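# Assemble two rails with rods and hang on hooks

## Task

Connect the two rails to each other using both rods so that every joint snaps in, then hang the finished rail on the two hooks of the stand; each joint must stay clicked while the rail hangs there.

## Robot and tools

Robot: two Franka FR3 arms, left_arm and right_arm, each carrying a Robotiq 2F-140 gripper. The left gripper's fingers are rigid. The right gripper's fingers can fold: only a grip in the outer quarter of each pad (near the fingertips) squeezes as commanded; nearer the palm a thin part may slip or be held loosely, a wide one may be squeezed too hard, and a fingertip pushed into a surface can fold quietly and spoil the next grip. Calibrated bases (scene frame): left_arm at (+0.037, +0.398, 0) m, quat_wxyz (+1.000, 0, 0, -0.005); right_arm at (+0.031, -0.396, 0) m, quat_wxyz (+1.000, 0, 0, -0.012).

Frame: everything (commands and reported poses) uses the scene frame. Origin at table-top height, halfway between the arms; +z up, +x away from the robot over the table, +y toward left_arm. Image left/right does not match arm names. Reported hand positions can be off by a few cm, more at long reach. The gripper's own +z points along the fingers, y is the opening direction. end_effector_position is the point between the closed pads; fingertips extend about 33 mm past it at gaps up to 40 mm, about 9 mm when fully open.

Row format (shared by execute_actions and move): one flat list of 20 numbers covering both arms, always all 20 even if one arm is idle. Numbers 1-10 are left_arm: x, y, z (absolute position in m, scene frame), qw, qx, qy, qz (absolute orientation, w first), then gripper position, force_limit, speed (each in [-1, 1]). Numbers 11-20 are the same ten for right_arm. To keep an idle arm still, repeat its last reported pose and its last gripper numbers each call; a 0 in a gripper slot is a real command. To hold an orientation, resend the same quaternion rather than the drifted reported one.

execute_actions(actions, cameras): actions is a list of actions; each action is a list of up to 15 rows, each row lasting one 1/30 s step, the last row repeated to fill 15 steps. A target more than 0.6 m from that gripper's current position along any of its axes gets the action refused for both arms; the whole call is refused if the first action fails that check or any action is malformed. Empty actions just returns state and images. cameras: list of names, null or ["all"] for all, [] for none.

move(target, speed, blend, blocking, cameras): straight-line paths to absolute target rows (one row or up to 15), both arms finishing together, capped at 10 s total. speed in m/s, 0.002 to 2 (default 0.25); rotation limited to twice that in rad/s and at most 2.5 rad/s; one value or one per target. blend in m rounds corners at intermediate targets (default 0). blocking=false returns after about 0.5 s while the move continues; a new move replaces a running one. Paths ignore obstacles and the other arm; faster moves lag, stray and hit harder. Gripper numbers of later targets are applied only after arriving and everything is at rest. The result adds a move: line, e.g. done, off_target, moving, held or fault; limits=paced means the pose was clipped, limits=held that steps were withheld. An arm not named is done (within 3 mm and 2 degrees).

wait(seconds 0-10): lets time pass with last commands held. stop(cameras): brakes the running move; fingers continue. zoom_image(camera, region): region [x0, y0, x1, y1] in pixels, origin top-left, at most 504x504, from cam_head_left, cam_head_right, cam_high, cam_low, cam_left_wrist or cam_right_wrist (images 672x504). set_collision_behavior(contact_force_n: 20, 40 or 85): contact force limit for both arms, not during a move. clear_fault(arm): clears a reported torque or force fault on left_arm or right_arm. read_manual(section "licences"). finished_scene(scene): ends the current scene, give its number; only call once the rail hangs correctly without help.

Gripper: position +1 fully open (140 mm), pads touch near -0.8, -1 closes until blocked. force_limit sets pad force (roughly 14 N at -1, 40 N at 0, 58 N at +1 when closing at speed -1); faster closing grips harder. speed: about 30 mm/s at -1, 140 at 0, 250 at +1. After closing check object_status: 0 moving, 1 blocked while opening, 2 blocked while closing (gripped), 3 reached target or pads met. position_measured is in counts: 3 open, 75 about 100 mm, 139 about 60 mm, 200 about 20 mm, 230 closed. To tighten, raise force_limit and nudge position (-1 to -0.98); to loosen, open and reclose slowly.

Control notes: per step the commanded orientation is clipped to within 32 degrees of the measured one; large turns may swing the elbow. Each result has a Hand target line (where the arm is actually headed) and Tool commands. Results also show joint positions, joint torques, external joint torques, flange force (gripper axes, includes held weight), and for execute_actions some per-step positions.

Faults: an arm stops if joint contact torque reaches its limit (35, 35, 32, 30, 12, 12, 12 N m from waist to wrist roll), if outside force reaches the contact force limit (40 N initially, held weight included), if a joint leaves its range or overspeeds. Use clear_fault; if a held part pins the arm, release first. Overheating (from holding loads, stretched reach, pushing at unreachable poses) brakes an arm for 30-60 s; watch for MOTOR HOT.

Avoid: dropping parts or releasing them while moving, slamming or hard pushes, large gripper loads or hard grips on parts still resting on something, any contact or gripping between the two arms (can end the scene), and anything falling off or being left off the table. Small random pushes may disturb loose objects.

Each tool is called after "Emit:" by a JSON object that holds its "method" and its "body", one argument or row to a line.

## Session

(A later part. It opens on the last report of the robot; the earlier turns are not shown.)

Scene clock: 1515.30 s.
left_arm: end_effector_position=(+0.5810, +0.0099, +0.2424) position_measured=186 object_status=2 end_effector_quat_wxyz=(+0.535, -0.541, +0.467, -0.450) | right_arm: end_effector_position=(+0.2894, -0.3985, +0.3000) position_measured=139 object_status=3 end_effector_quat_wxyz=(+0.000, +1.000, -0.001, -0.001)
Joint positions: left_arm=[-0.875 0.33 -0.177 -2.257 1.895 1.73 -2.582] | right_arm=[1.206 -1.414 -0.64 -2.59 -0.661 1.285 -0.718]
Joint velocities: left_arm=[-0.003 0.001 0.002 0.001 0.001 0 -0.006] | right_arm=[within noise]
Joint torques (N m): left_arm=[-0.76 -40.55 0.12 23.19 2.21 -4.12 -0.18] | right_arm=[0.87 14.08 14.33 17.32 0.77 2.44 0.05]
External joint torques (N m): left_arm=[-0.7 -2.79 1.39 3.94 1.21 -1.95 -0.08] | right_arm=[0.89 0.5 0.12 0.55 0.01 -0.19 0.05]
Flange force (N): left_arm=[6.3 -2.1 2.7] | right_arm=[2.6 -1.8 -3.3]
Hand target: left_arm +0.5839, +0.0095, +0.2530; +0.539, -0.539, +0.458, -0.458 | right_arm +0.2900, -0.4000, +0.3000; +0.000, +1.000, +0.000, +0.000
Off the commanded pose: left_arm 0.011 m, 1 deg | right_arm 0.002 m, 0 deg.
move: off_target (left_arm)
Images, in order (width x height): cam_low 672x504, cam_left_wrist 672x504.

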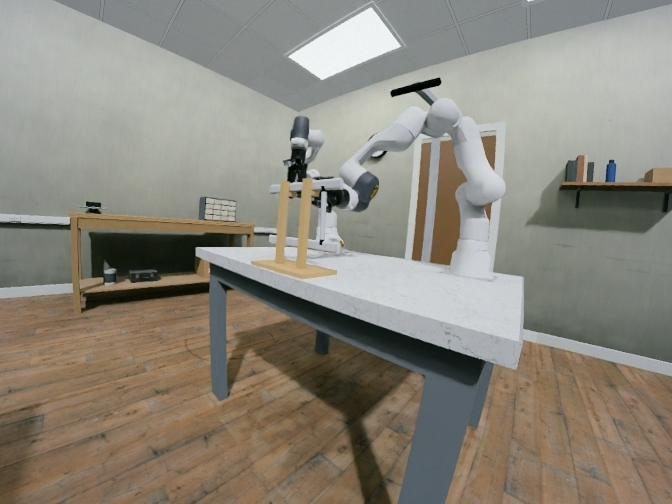

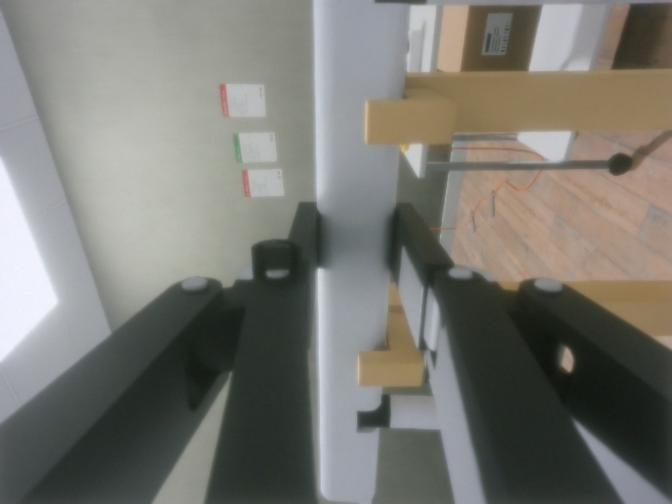

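Emit:
{"method": "move", "body": {
  "target": [
    [0.5840, 0.0095, 0.2490, -0.53889, 0.53889, -0.45782, 0.45782, -1, -0.05, -1, 0.29, -0.40, 0.30, 0, 1, 0, 0, -0.08, -0.05, -1]
  ],
  "speed": [0.008],
  "cameras": ["cam_low", "cam_left_wrist"]
}}

Emit:
{"method": "zoom_image", "body": {
  "camera": "cam_low",
  "region": [260, 160, 360, 260]
}}

Scene clock: 1519.20 s.
left_arm: end_effector_position=(+0.5816, +0.0097, +0.2418) position_measured=186 object_status=2 end_effector_quat_wxyz=(+0.536, -0.541, +0.464, -0.453) | right_arm: end_effector_position=(+0.2894, -0.3985, +0.3000) position_measured=139 object_status=3 end_effector_quat_wxyz=(+0.000, +1.000, -0.001, -0.001)
Joint positions: left_arm=[-0.879 0.337 -0.174 -2.254 1.898 1.723 -2.592] | right_arm=[1.206 -1.414 -0.64 -2.59 -0.661 1.285 -0.718]
Joint velocities: left_arm=[-0.002 0.001 0.001 0 0 -0.001 -0.005] | right_arm=[within noise]
Joint torques (N m): left_arm=[-0.32 -39.21 0.41 22.22 1.97 -3.51 -0.08] | right_arm=[0.85 14.14 14.32 17.28 0.77 2.44 -0.03]
External joint torques (N m): left_arm=[-0.28 -1.43 1.64 3.09 0.97 -1.33 0.02] | right_arm=[0.81 0.49 0.13 0.57 0 -0.18 -0.03]
Flange force (N): left_arm=[6.2 -0.1 3.8] | right_arm=[2.6 -1.5 -3.3]
Hand target: left_arm +0.5840, +0.0095, +0.2490; +0.539, -0.539, +0.458, -0.458 | right_arm +0.2900, -0.4000, +0.3000; +0.000, +1.000, +0.000, +0.000
Off the commanded pose: left_arm 0.008 m, 1 deg | right_arm 0.002 m, 0 deg.
move: off_target (left_arm)
Images, in order (width x height): cam_low 672x504, cam_left_wrist 672x504.

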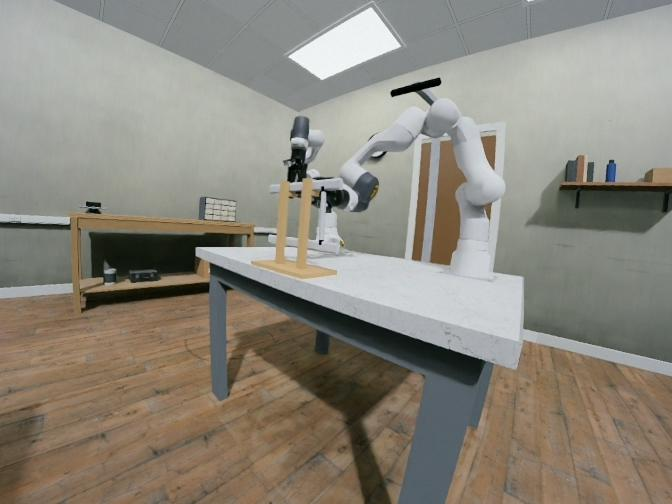

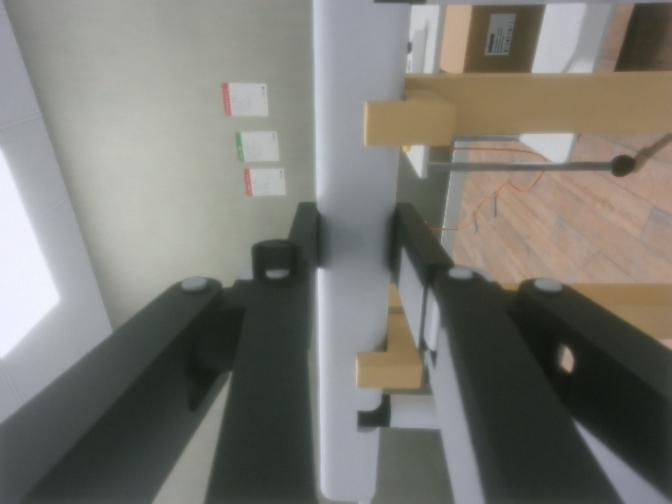

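Scaled by 5.040 from the camera's 672x504 image, which has a finer 960x720 frame.

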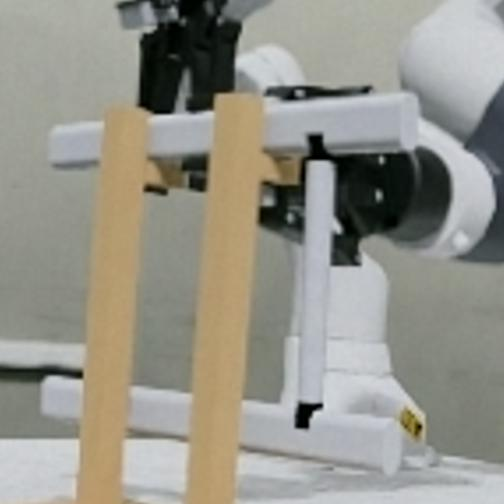

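Emit:
{"method": "move", "body": {
  "target": [
    [0.5840, 0.0095, 0.2450, -0.53889, 0.53889, -0.45782, 0.45782, -1, -0.05, -1, 0.29, -0.40, 0.30, 0, 1, 0, 0, -0.08, -0.05, -1]
  ],
  "speed": [0.008],
  "cameras": ["cam_low", "cam_left_wrist"]
}}

Emit:
{"method": "zoom_image", "body": {
  "camera": "cam_low",
  "region": [260, 160, 360, 260]
}}

Scene clock: 1526.37 s.
left_arm: end_effector_position=(+0.5823, +0.0094, +0.2416) position_measured=186 object_status=2 end_effector_quat_wxyz=(+0.537, -0.540, +0.461, -0.455) | right_arm: end_effector_position=(+0.2894, -0.3985, +0.3000) position_measured=139 object_status=3 end_effector_quat_wxyz=(+0.000, +1.000, -0.001, -0.001)
Joint positions: left_arm=[-0.881 0.344 -0.173 -2.251 1.901 1.715 -2.598] | right_arm=[1.206 -1.414 -0.64 -2.59 -0.661 1.285 -0.718]
Joint velocities: left_arm=[0 0.003 0 0 0.001 -0.003 -0.006] | right_arm=[within noise]
Joint torques (N m): left_arm=[-0.04 -37.83 0.29 21.27 1.6 -2.85 -0.11] | right_arm=[0.8 14.07 14.35 17.33 0.77 2.45 0]
External joint torques (N m): left_arm=[0.01 0.33 1.54 2.08 0.59 -0.64 -0.01] | right_arm=[0.81 0.58 0.18 0.52 0.01 -0.19 0]
Flange force (N): left_arm=[6.5 2.8 4.4] | right_arm=[2.5 -1.8 -3.3]
Hand target: left_arm +0.5840, +0.0095, +0.2450; +0.539, -0.539, +0.458, -0.458 | right_arm +0.2900, -0.4000, +0.3000; +0.000, +1.000, +0.000, +0.000
Off the commanded pose: left_arm 0.004 m, 1 deg | right_arm 0.002 m, 0 deg.
move: off_target (left_arm)
Images, in order (width x height): cam_low 672x504, cam_left_wrist 672x504.

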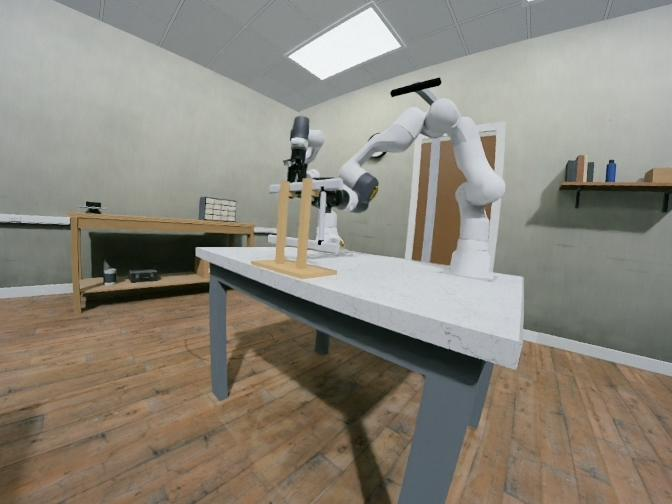

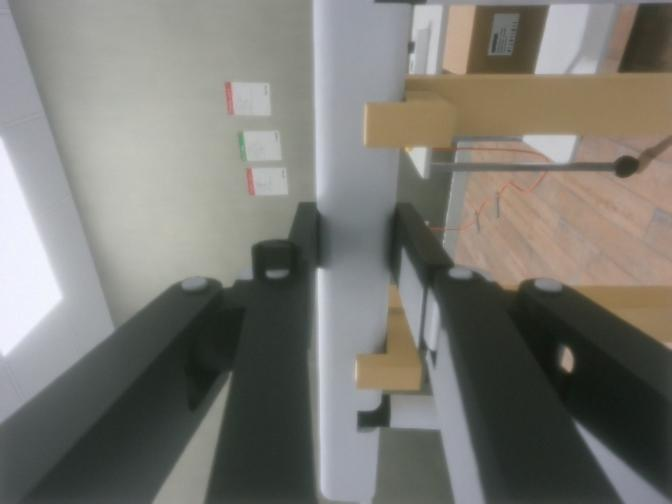

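Scaled by 5.040 from the camera's 672x504 image, which has a finer 960x720 frame.

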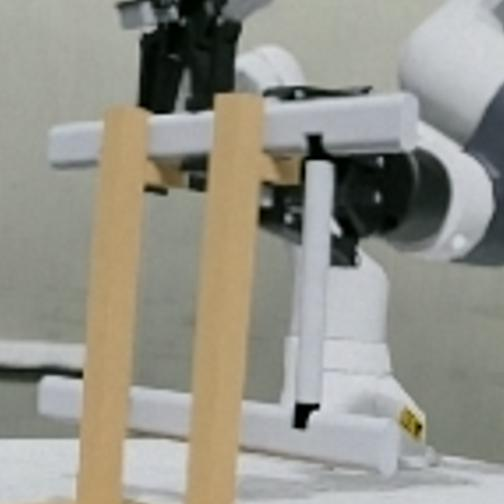

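Emit:
{"method": "move", "body": {
  "target": [
    [0.5830, 0.0095, 0.2425, -0.53889, 0.53889, -0.45782, 0.45782, -1, -0.05, -1, 0.29, -0.40, 0.30, 0, 1, 0, 0, -0.08, -0.05, -1]
  ],
  "speed": [0.008],
  "cameras": ["cam_low", "cam_high"]
}}

Emit:
{"method": "zoom_image", "body": {
  "camera": "cam_high",
  "region": [255, 110, 325, 200]
}}

Scene clock: 1535.03 s.
left_arm: end_effector_position=(+0.5822, +0.0094, +0.2414) position_measured=186 object_status=2 end_effector_quat_wxyz=(+0.538, -0.539, +0.460, -0.456) | right_arm: end_effector_position=(+0.2894, -0.3985, +0.3000) position_measured=139 object_status=3 end_effector_quat_wxyz=(+0.000, +1.000, -0.001, -0.001)
Joint positions: left_arm=[-0.882 0.347 -0.173 -2.25 1.902 1.709 -2.601] | right_arm=[1.206 -1.414 -0.64 -2.59 -0.661 1.285 -0.718]
Joint velocities: within noise
Joint torques (N m): left_arm=[0.05 -36.85 0.15 20.43 1.2 -2.53 -0.23] | right_arm=[0.85 14.07 14.29 17.31 0.78 2.43 0.02]
External joint torques (N m): left_arm=[0.09 1.3 1.41 1.33 0.19 -0.31 -0.13] | right_arm=[0.82 0.54 0.18 0.56 0.03 -0.19 0.02]
Flange force (N): left_arm=[6.1 4.5 3.9] | right_arm=[2.5 -1.7 -3.4]
Hand target: left_arm +0.5830, +0.0095, +0.2425; +0.539, -0.539, +0.458, -0.458 | right_arm +0.2900, -0.4000, +0.3000; +0.000, +1.000, +0.000, +0.000
Off the commanded pose: left_arm 0.001 m, 0 deg | right_arm 0.002 m, 0 deg.
move: done
Images, in order (width x height): cam_high 672x504, cam_low 672x504.

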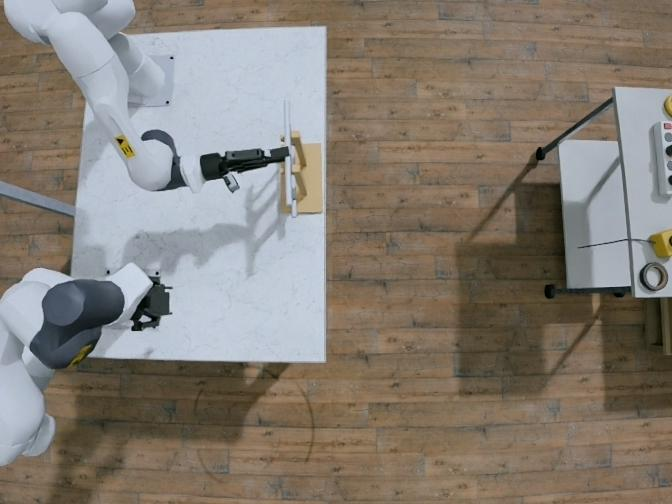

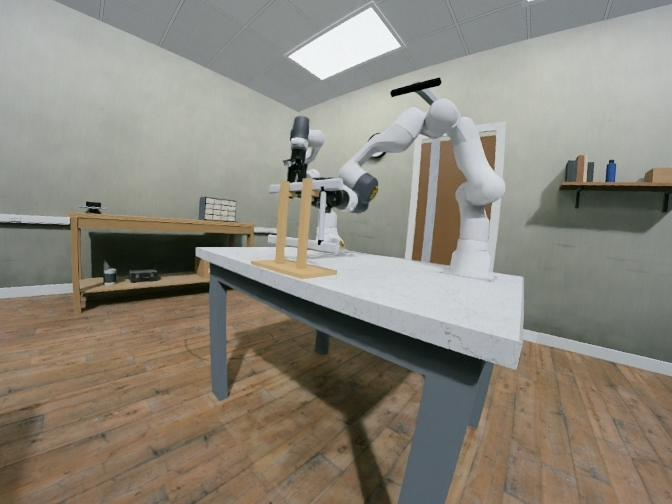

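Scaled by 5.600 from the camera's 672x504 image, which has a finer 960x720 frame.

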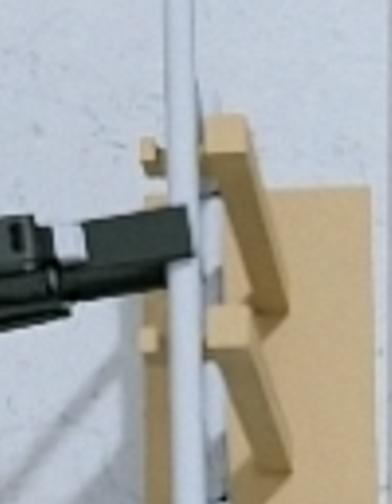

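Emit:
{"method": "move", "body": {
  "target": [
    [0.5830, 0.0095, 0.2425, -0.53889, 0.53889, -0.45782, 0.45782, -0.2, -0.05, -1, 0.29, -0.40, 0.30, 0, 1, 0, 0, -0.08, -0.05, -1]
  ],
  "speed": [0.02]
}}

Emit:
{"method": "zoom_image", "body": {
  "camera": "cam_low",
  "region": [260, 160, 360, 260]
}}

Emit:
{"method": "zoom_image", "body": {
  "camera": "cam_high",
  "region": [255, 90, 325, 220]
}}

Scene clock: 1541.30 s.
left_arm: end_effector_position=(+0.5823, +0.0095, +0.2418) position_measured=154 object_status=0 end_effector_quat_wxyz=(+0.539, -0.539, +0.459, -0.456) | right_arm: end_effector_position=(+0.2894, -0.3985, +0.3000) position_measured=139 object_status=3 end_effector_quat_wxyz=(+0.000, +1.000, -0.001, -0.001)
Joint positions: left_arm=[-0.882 0.348 -0.173 -2.249 1.903 1.708 -2.602] | right_arm=[1.206 -1.414 -0.64 -2.59 -0.661 1.285 -0.718]
Joint velocities: within noise
Joint torques (N m): left_arm=[-0.03 -37.05 -0.48 20.09 1.17 -2.38 -0.2] | right_arm=[0.86 14.07 14.35 17.33 0.77 2.46 0.01]
External joint torques (N m): left_arm=[0.01 1 0.76 1.05 0.16 -0.16 -0.1] | right_arm=[0.85 0.6 0.2 0.55 0 -0.17 0.01]
Flange force (N): left_arm=[4.8 3.4 2.8] | right_arm=[2.7 -1.9 -3.5]
Hand target: left_arm +0.5830, +0.0095, +0.2425; +0.539, -0.539, +0.458, -0.458 | right_arm +0.2900, -0.4000, +0.3000; +0.000, +1.000, +0.000, +0.000
Off the commanded pose: left_arm 0.001 m, 0 deg | right_arm 0.002 m, 0 deg.
move: done

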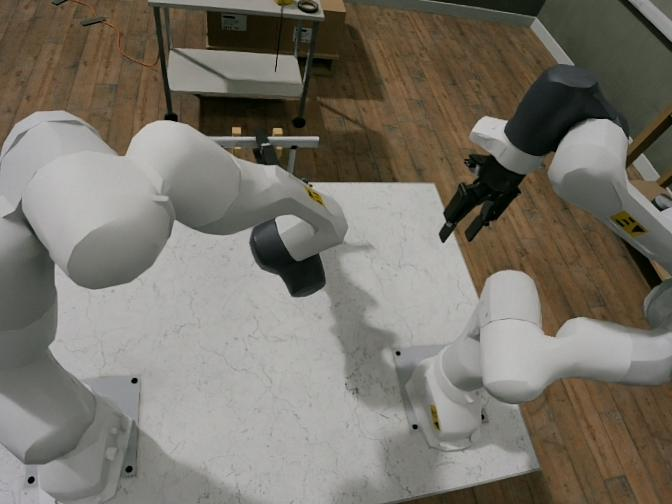

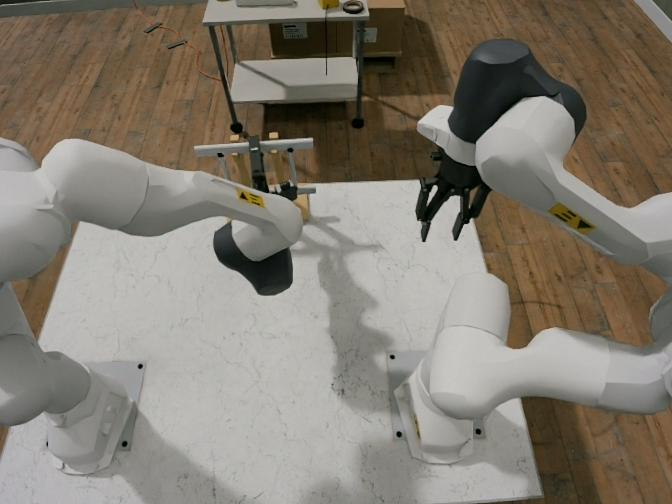

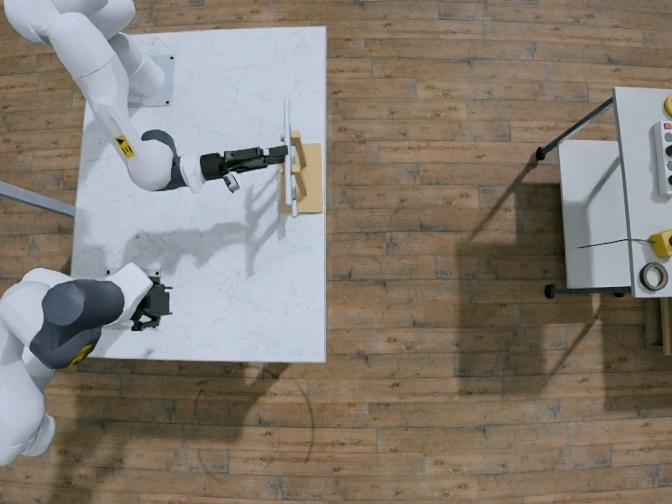

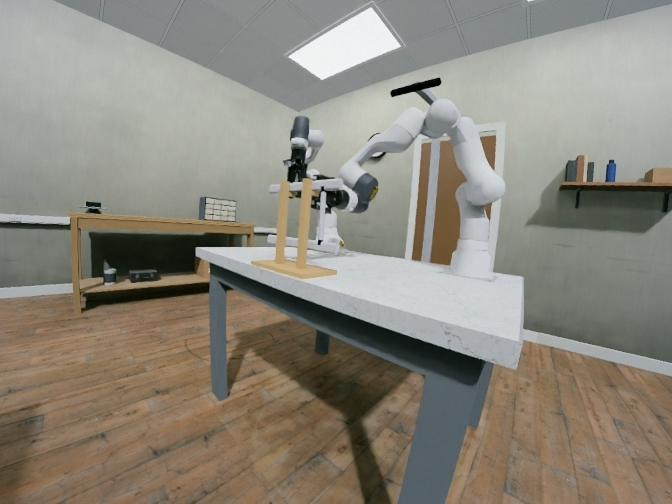

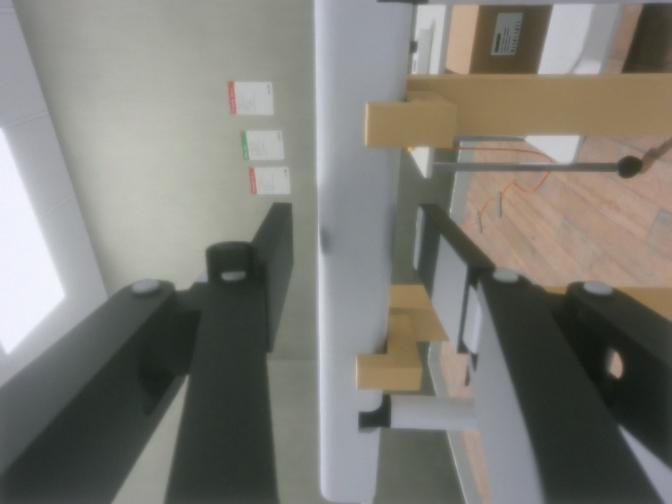

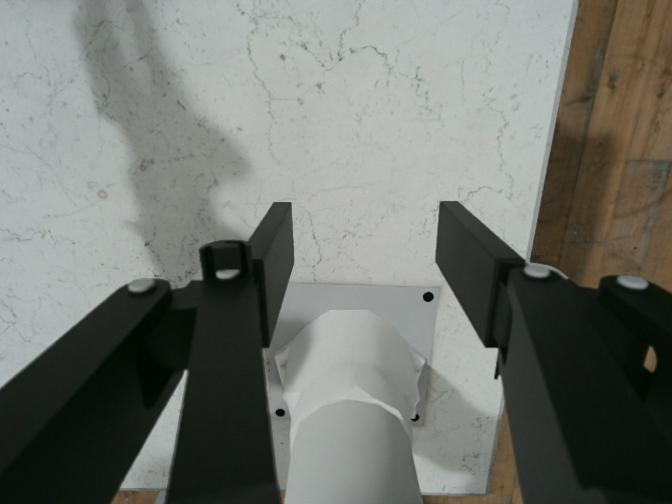

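Scaled by 5.040 from the camera's 672x504 image, which has a finer 960x720 frame.

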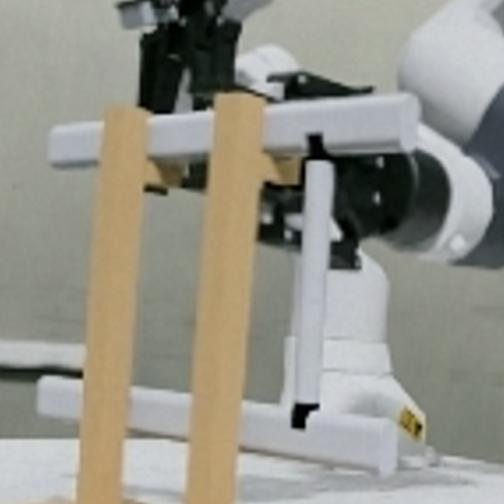

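Scaled by 3.877 from the camera's 672x504 image, which has a finer 960x720 frame.

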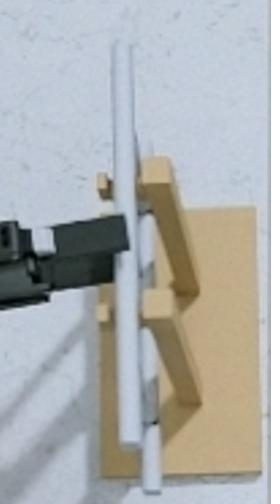

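Emit:
{"method": "move", "body": {
  "target": [
    [0.5040, -0.0033, 0.2427, -0.53889, 0.53889, -0.45782, 0.45782, -0.2, -0.05, -1, 0.29, -0.40, 0.30, 0, 1, 0, 0, -0.08, -0.05, -1]
  ],
  "speed": [0.04]
}}

Emit:
{"method": "zoom_image", "body": {
  "camera": "cam_low",
  "region": [250, 150, 370, 270]
}}

Emit:
{"method": "zoom_image", "body": {
  "camera": "cam_high",
  "region": [255, 90, 325, 220]
}}

Scene clock: 1550.50 s.
left_arm: end_effector_position=(+0.5047, -0.0039, +0.2416) position_measured=154 object_status=3 end_effector_quat_wxyz=(+0.539, -0.538, +0.460, -0.457) | right_arm: end_effector_position=(+0.2894, -0.3985, +0.3000) position_measured=139 object_status=3 end_effector_quat_wxyz=(+0.000, +1.000, -0.001, -0.001)
Joint positions: left_arm=[-0.98 0.309 -0.247 -2.321 1.768 1.6 -2.612] | right_arm=[1.206 -1.414 -0.64 -2.59 -0.661 1.285 -0.718]
Joint velocities: left_arm=[0 0.001 0.001 -0.001 -0.002 -0.004 -0.002] | right_arm=[within noise]
Joint torques (N m): left_arm=[-0.58 -35.7 -0.79 18.66 0.79 -2.4 -0.24] | right_arm=[0.89 14.15 14.31 17.3 0.75 2.45 0]
External joint torques (N m): left_arm=[-0.51 0.19 0.84 0.38 -0.43 -0.17 -0.14] | right_arm=[0.9 0.69 0.16 0.54 -0.01 -0.18 0]
Flange force (N): left_arm=[1.6 1.1 -0.4] | right_arm=[3.0 -2.0 -3.5]
Hand target: left_arm +0.5040, -0.0033, +0.2427; +0.539, -0.539, +0.458, -0.458 | right_arm +0.2900, -0.4000, +0.3000; +0.000, +1.000, +0.000, +0.000
Off the commanded pose: left_arm 0.001 m, 0 deg | right_arm 0.002 m, 0 deg.
move: done

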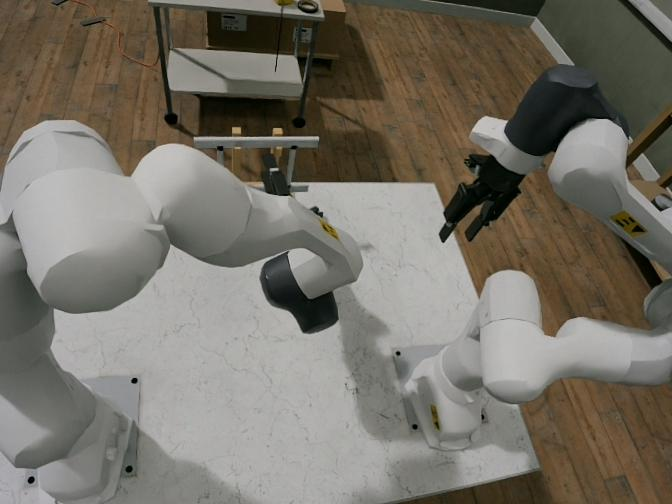

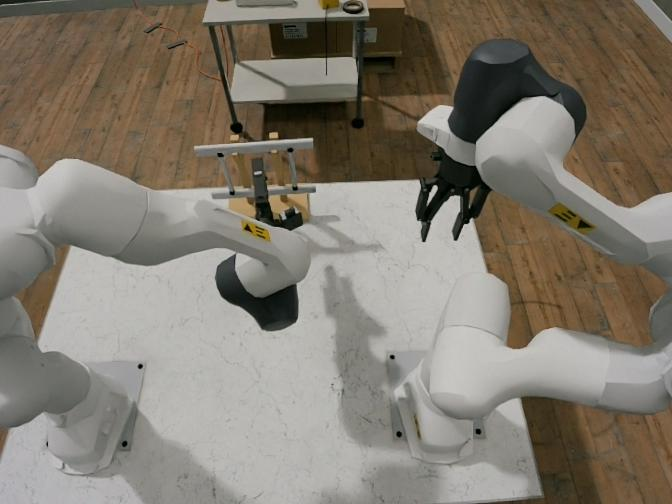

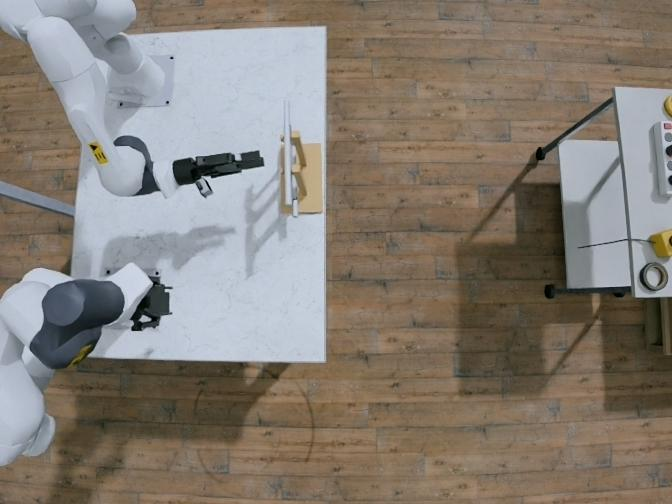

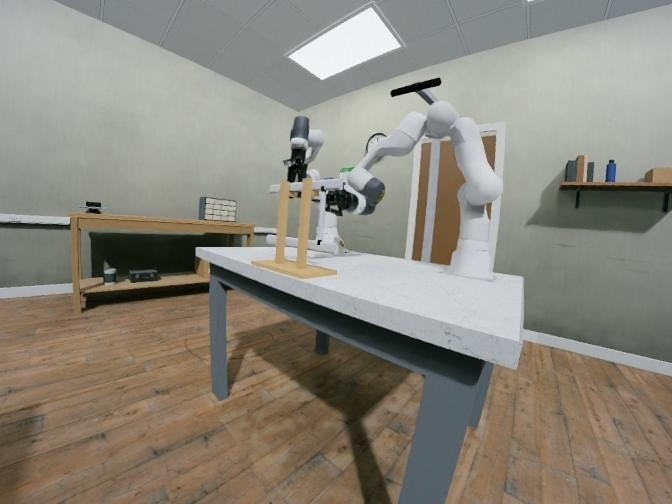

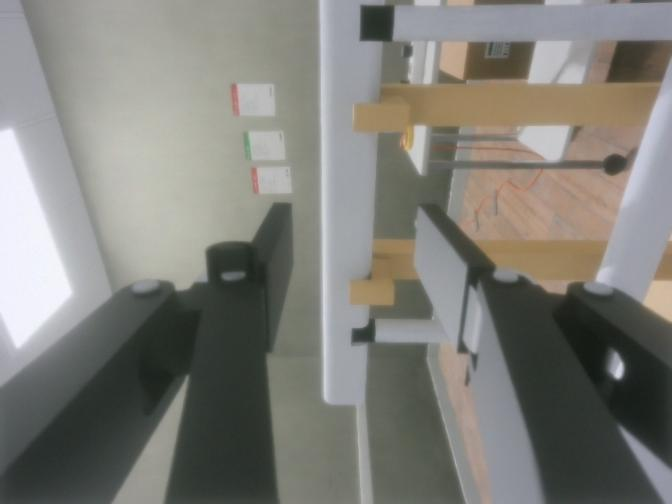

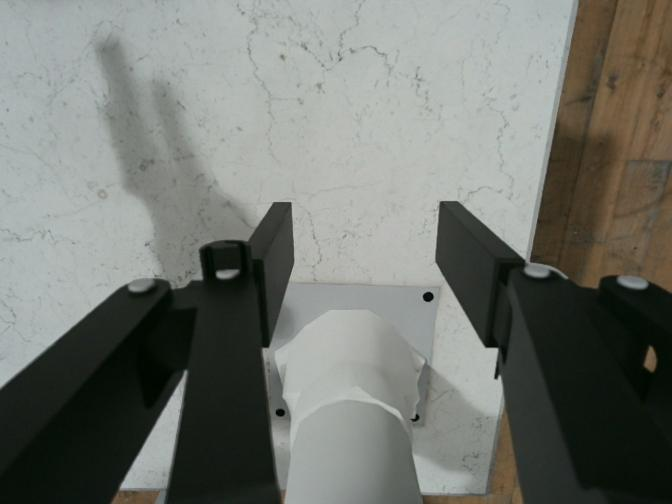

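Scaled by 4.200 from the camera's 672x504 image, which has a finer 960x720 frame.

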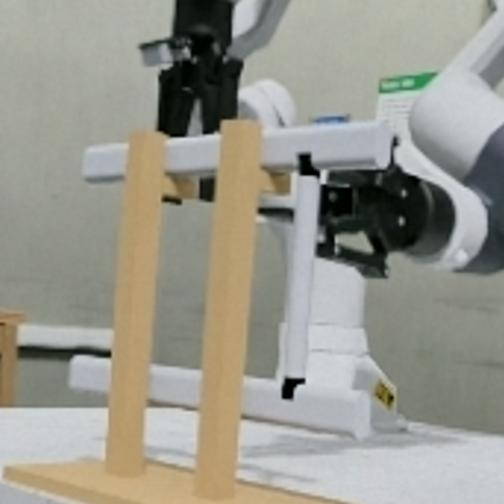

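Scaled by 3.877 from the camera's 672x504 image, which has a finer 960x720 frame.

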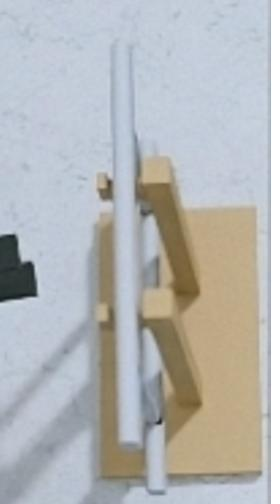

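Emit:
{"method": "wait", "body": {
  "seconds": 1.0,
  "cameras": ["cam_left_wrist", "cam_low", "cam_head_right", "cam_high"]
}}

Emit:
{"method": "zoom_image", "body": {
  "camera": "cam_left_wrist",
  "region": [320, 0, 440, 70]
}}

Emit:
{"method": "zoom_image", "body": {
  "camera": "cam_left_wrist",
  "region": [320, 270, 440, 370]
}}

Emit:
{"method": "zoom_image", "body": {
  "camera": "cam_head_right",
  "region": [180, 120, 330, 220]
}}

Emit:
{"method": "zoom_image", "body": {
  "camera": "cam_low",
  "region": [260, 170, 360, 260]
}}

Scene clock: 1562.07 s.
left_arm: end_effector_position=(+0.5047, -0.0035, +0.2418) position_measured=154 object_status=3 end_effector_quat_wxyz=(+0.539, -0.538, +0.460, -0.457) | right_arm: end_effector_position=(+0.2894, -0.3985, +0.3000) position_measured=139 object_status=3 end_effector_quat_wxyz=(+0.000, +1.000, -0.001, -0.001)
Joint positions: left_arm=[-0.98 0.309 -0.247 -2.321 1.767 1.599 -2.613] | right_arm=[1.206 -1.414 -0.64 -2.59 -0.661 1.285 -0.718]
Joint velocities: within noise
Joint torques (N m): left_arm=[-0.55 -35.54 -0.76 18.87 0.86 -2.34 -0.17] | right_arm=[0.91 14.08 14.3 17.36 0.75 2.44 -0.04]
External joint torques (N m): left_arm=[-0.38 0.39 0.96 0.56 -0.37 -0.1 -0.07] | right_arm=[0.95 0.58 0.13 0.57 -0.01 -0.19 -0.04]
Flange force (N): left_arm=[2.6 1.6 0.2] | right_arm=[3.0 -1.8 -3.4]
Hand target: left_arm +0.5040, -0.0033, +0.2427; +0.539, -0.539, +0.458, -0.458 | right_arm +0.2900, -0.4000, +0.3000; +0.000, +1.000, +0.000, +0.000
Tool commands: left_gripper/position=-0.2 left_gripper/force_limit=-0.05 left_gripper/speed=-1.0 right_gripper/position=-0.08 right_gripper/force_limit=-0.05 right_gripper/speed=-1.0
Off the commanded pose: left_arm 0.001 m, 0 deg | right_arm 0.002 m, 0 deg.
wait: 1.00 s; at rest from the start
Images, in order (width x height): cam_head_right 672x504, cam_high 672x504, cam_low 672x504, cam_left_wrist 672x504.

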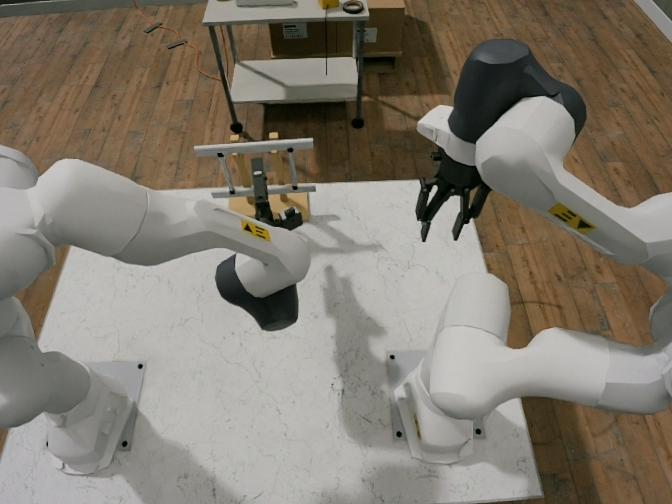

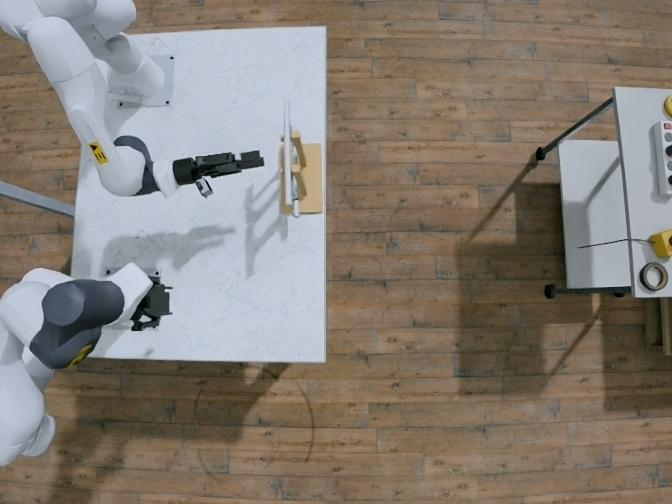

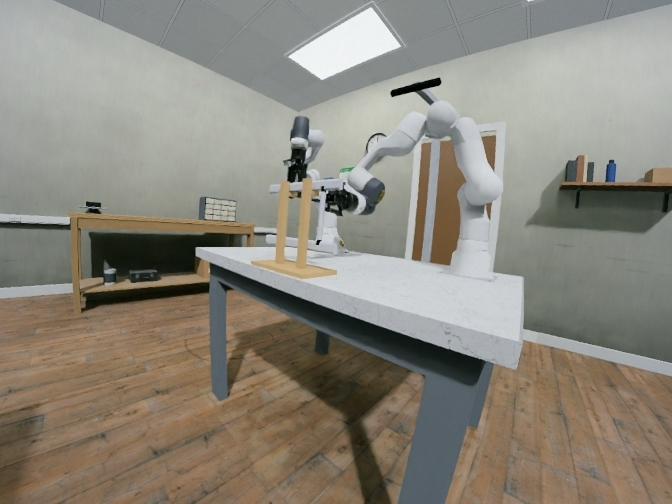

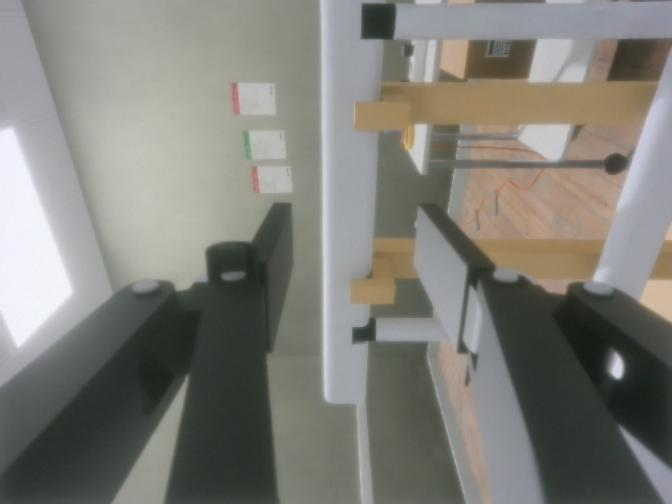

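Scaled by 4.200 from the camera's 672x504 image, which has a finer 960x720 frame.

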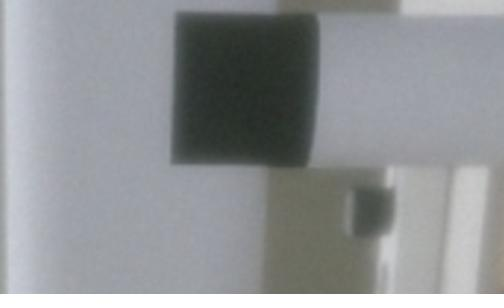

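Scaled by 4.200 from the camera's 672x504 image, which has a finer 960x720 frame.

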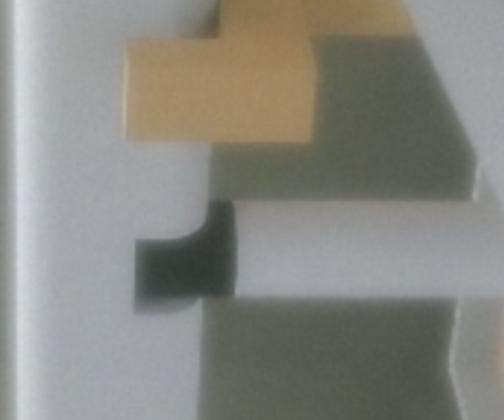

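Scaled by 3.360 from the camera's 672x504 image, which has a finer 960x720 frame.

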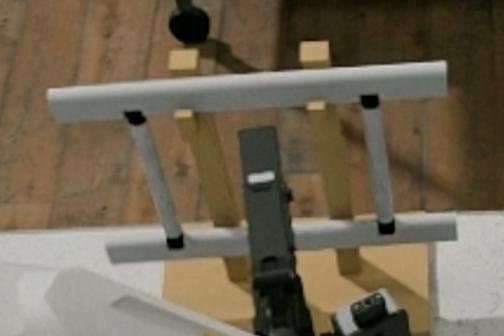

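Scaled by 5.040 from the camera's 672x504 image, which has a finer 960x720 frame.

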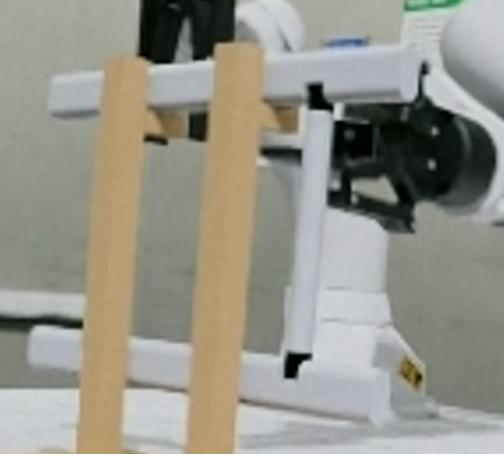

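Emit:
{"method": "finished_scene", "body": {
  "scene": 2
}}

The scene is finished: the task was done.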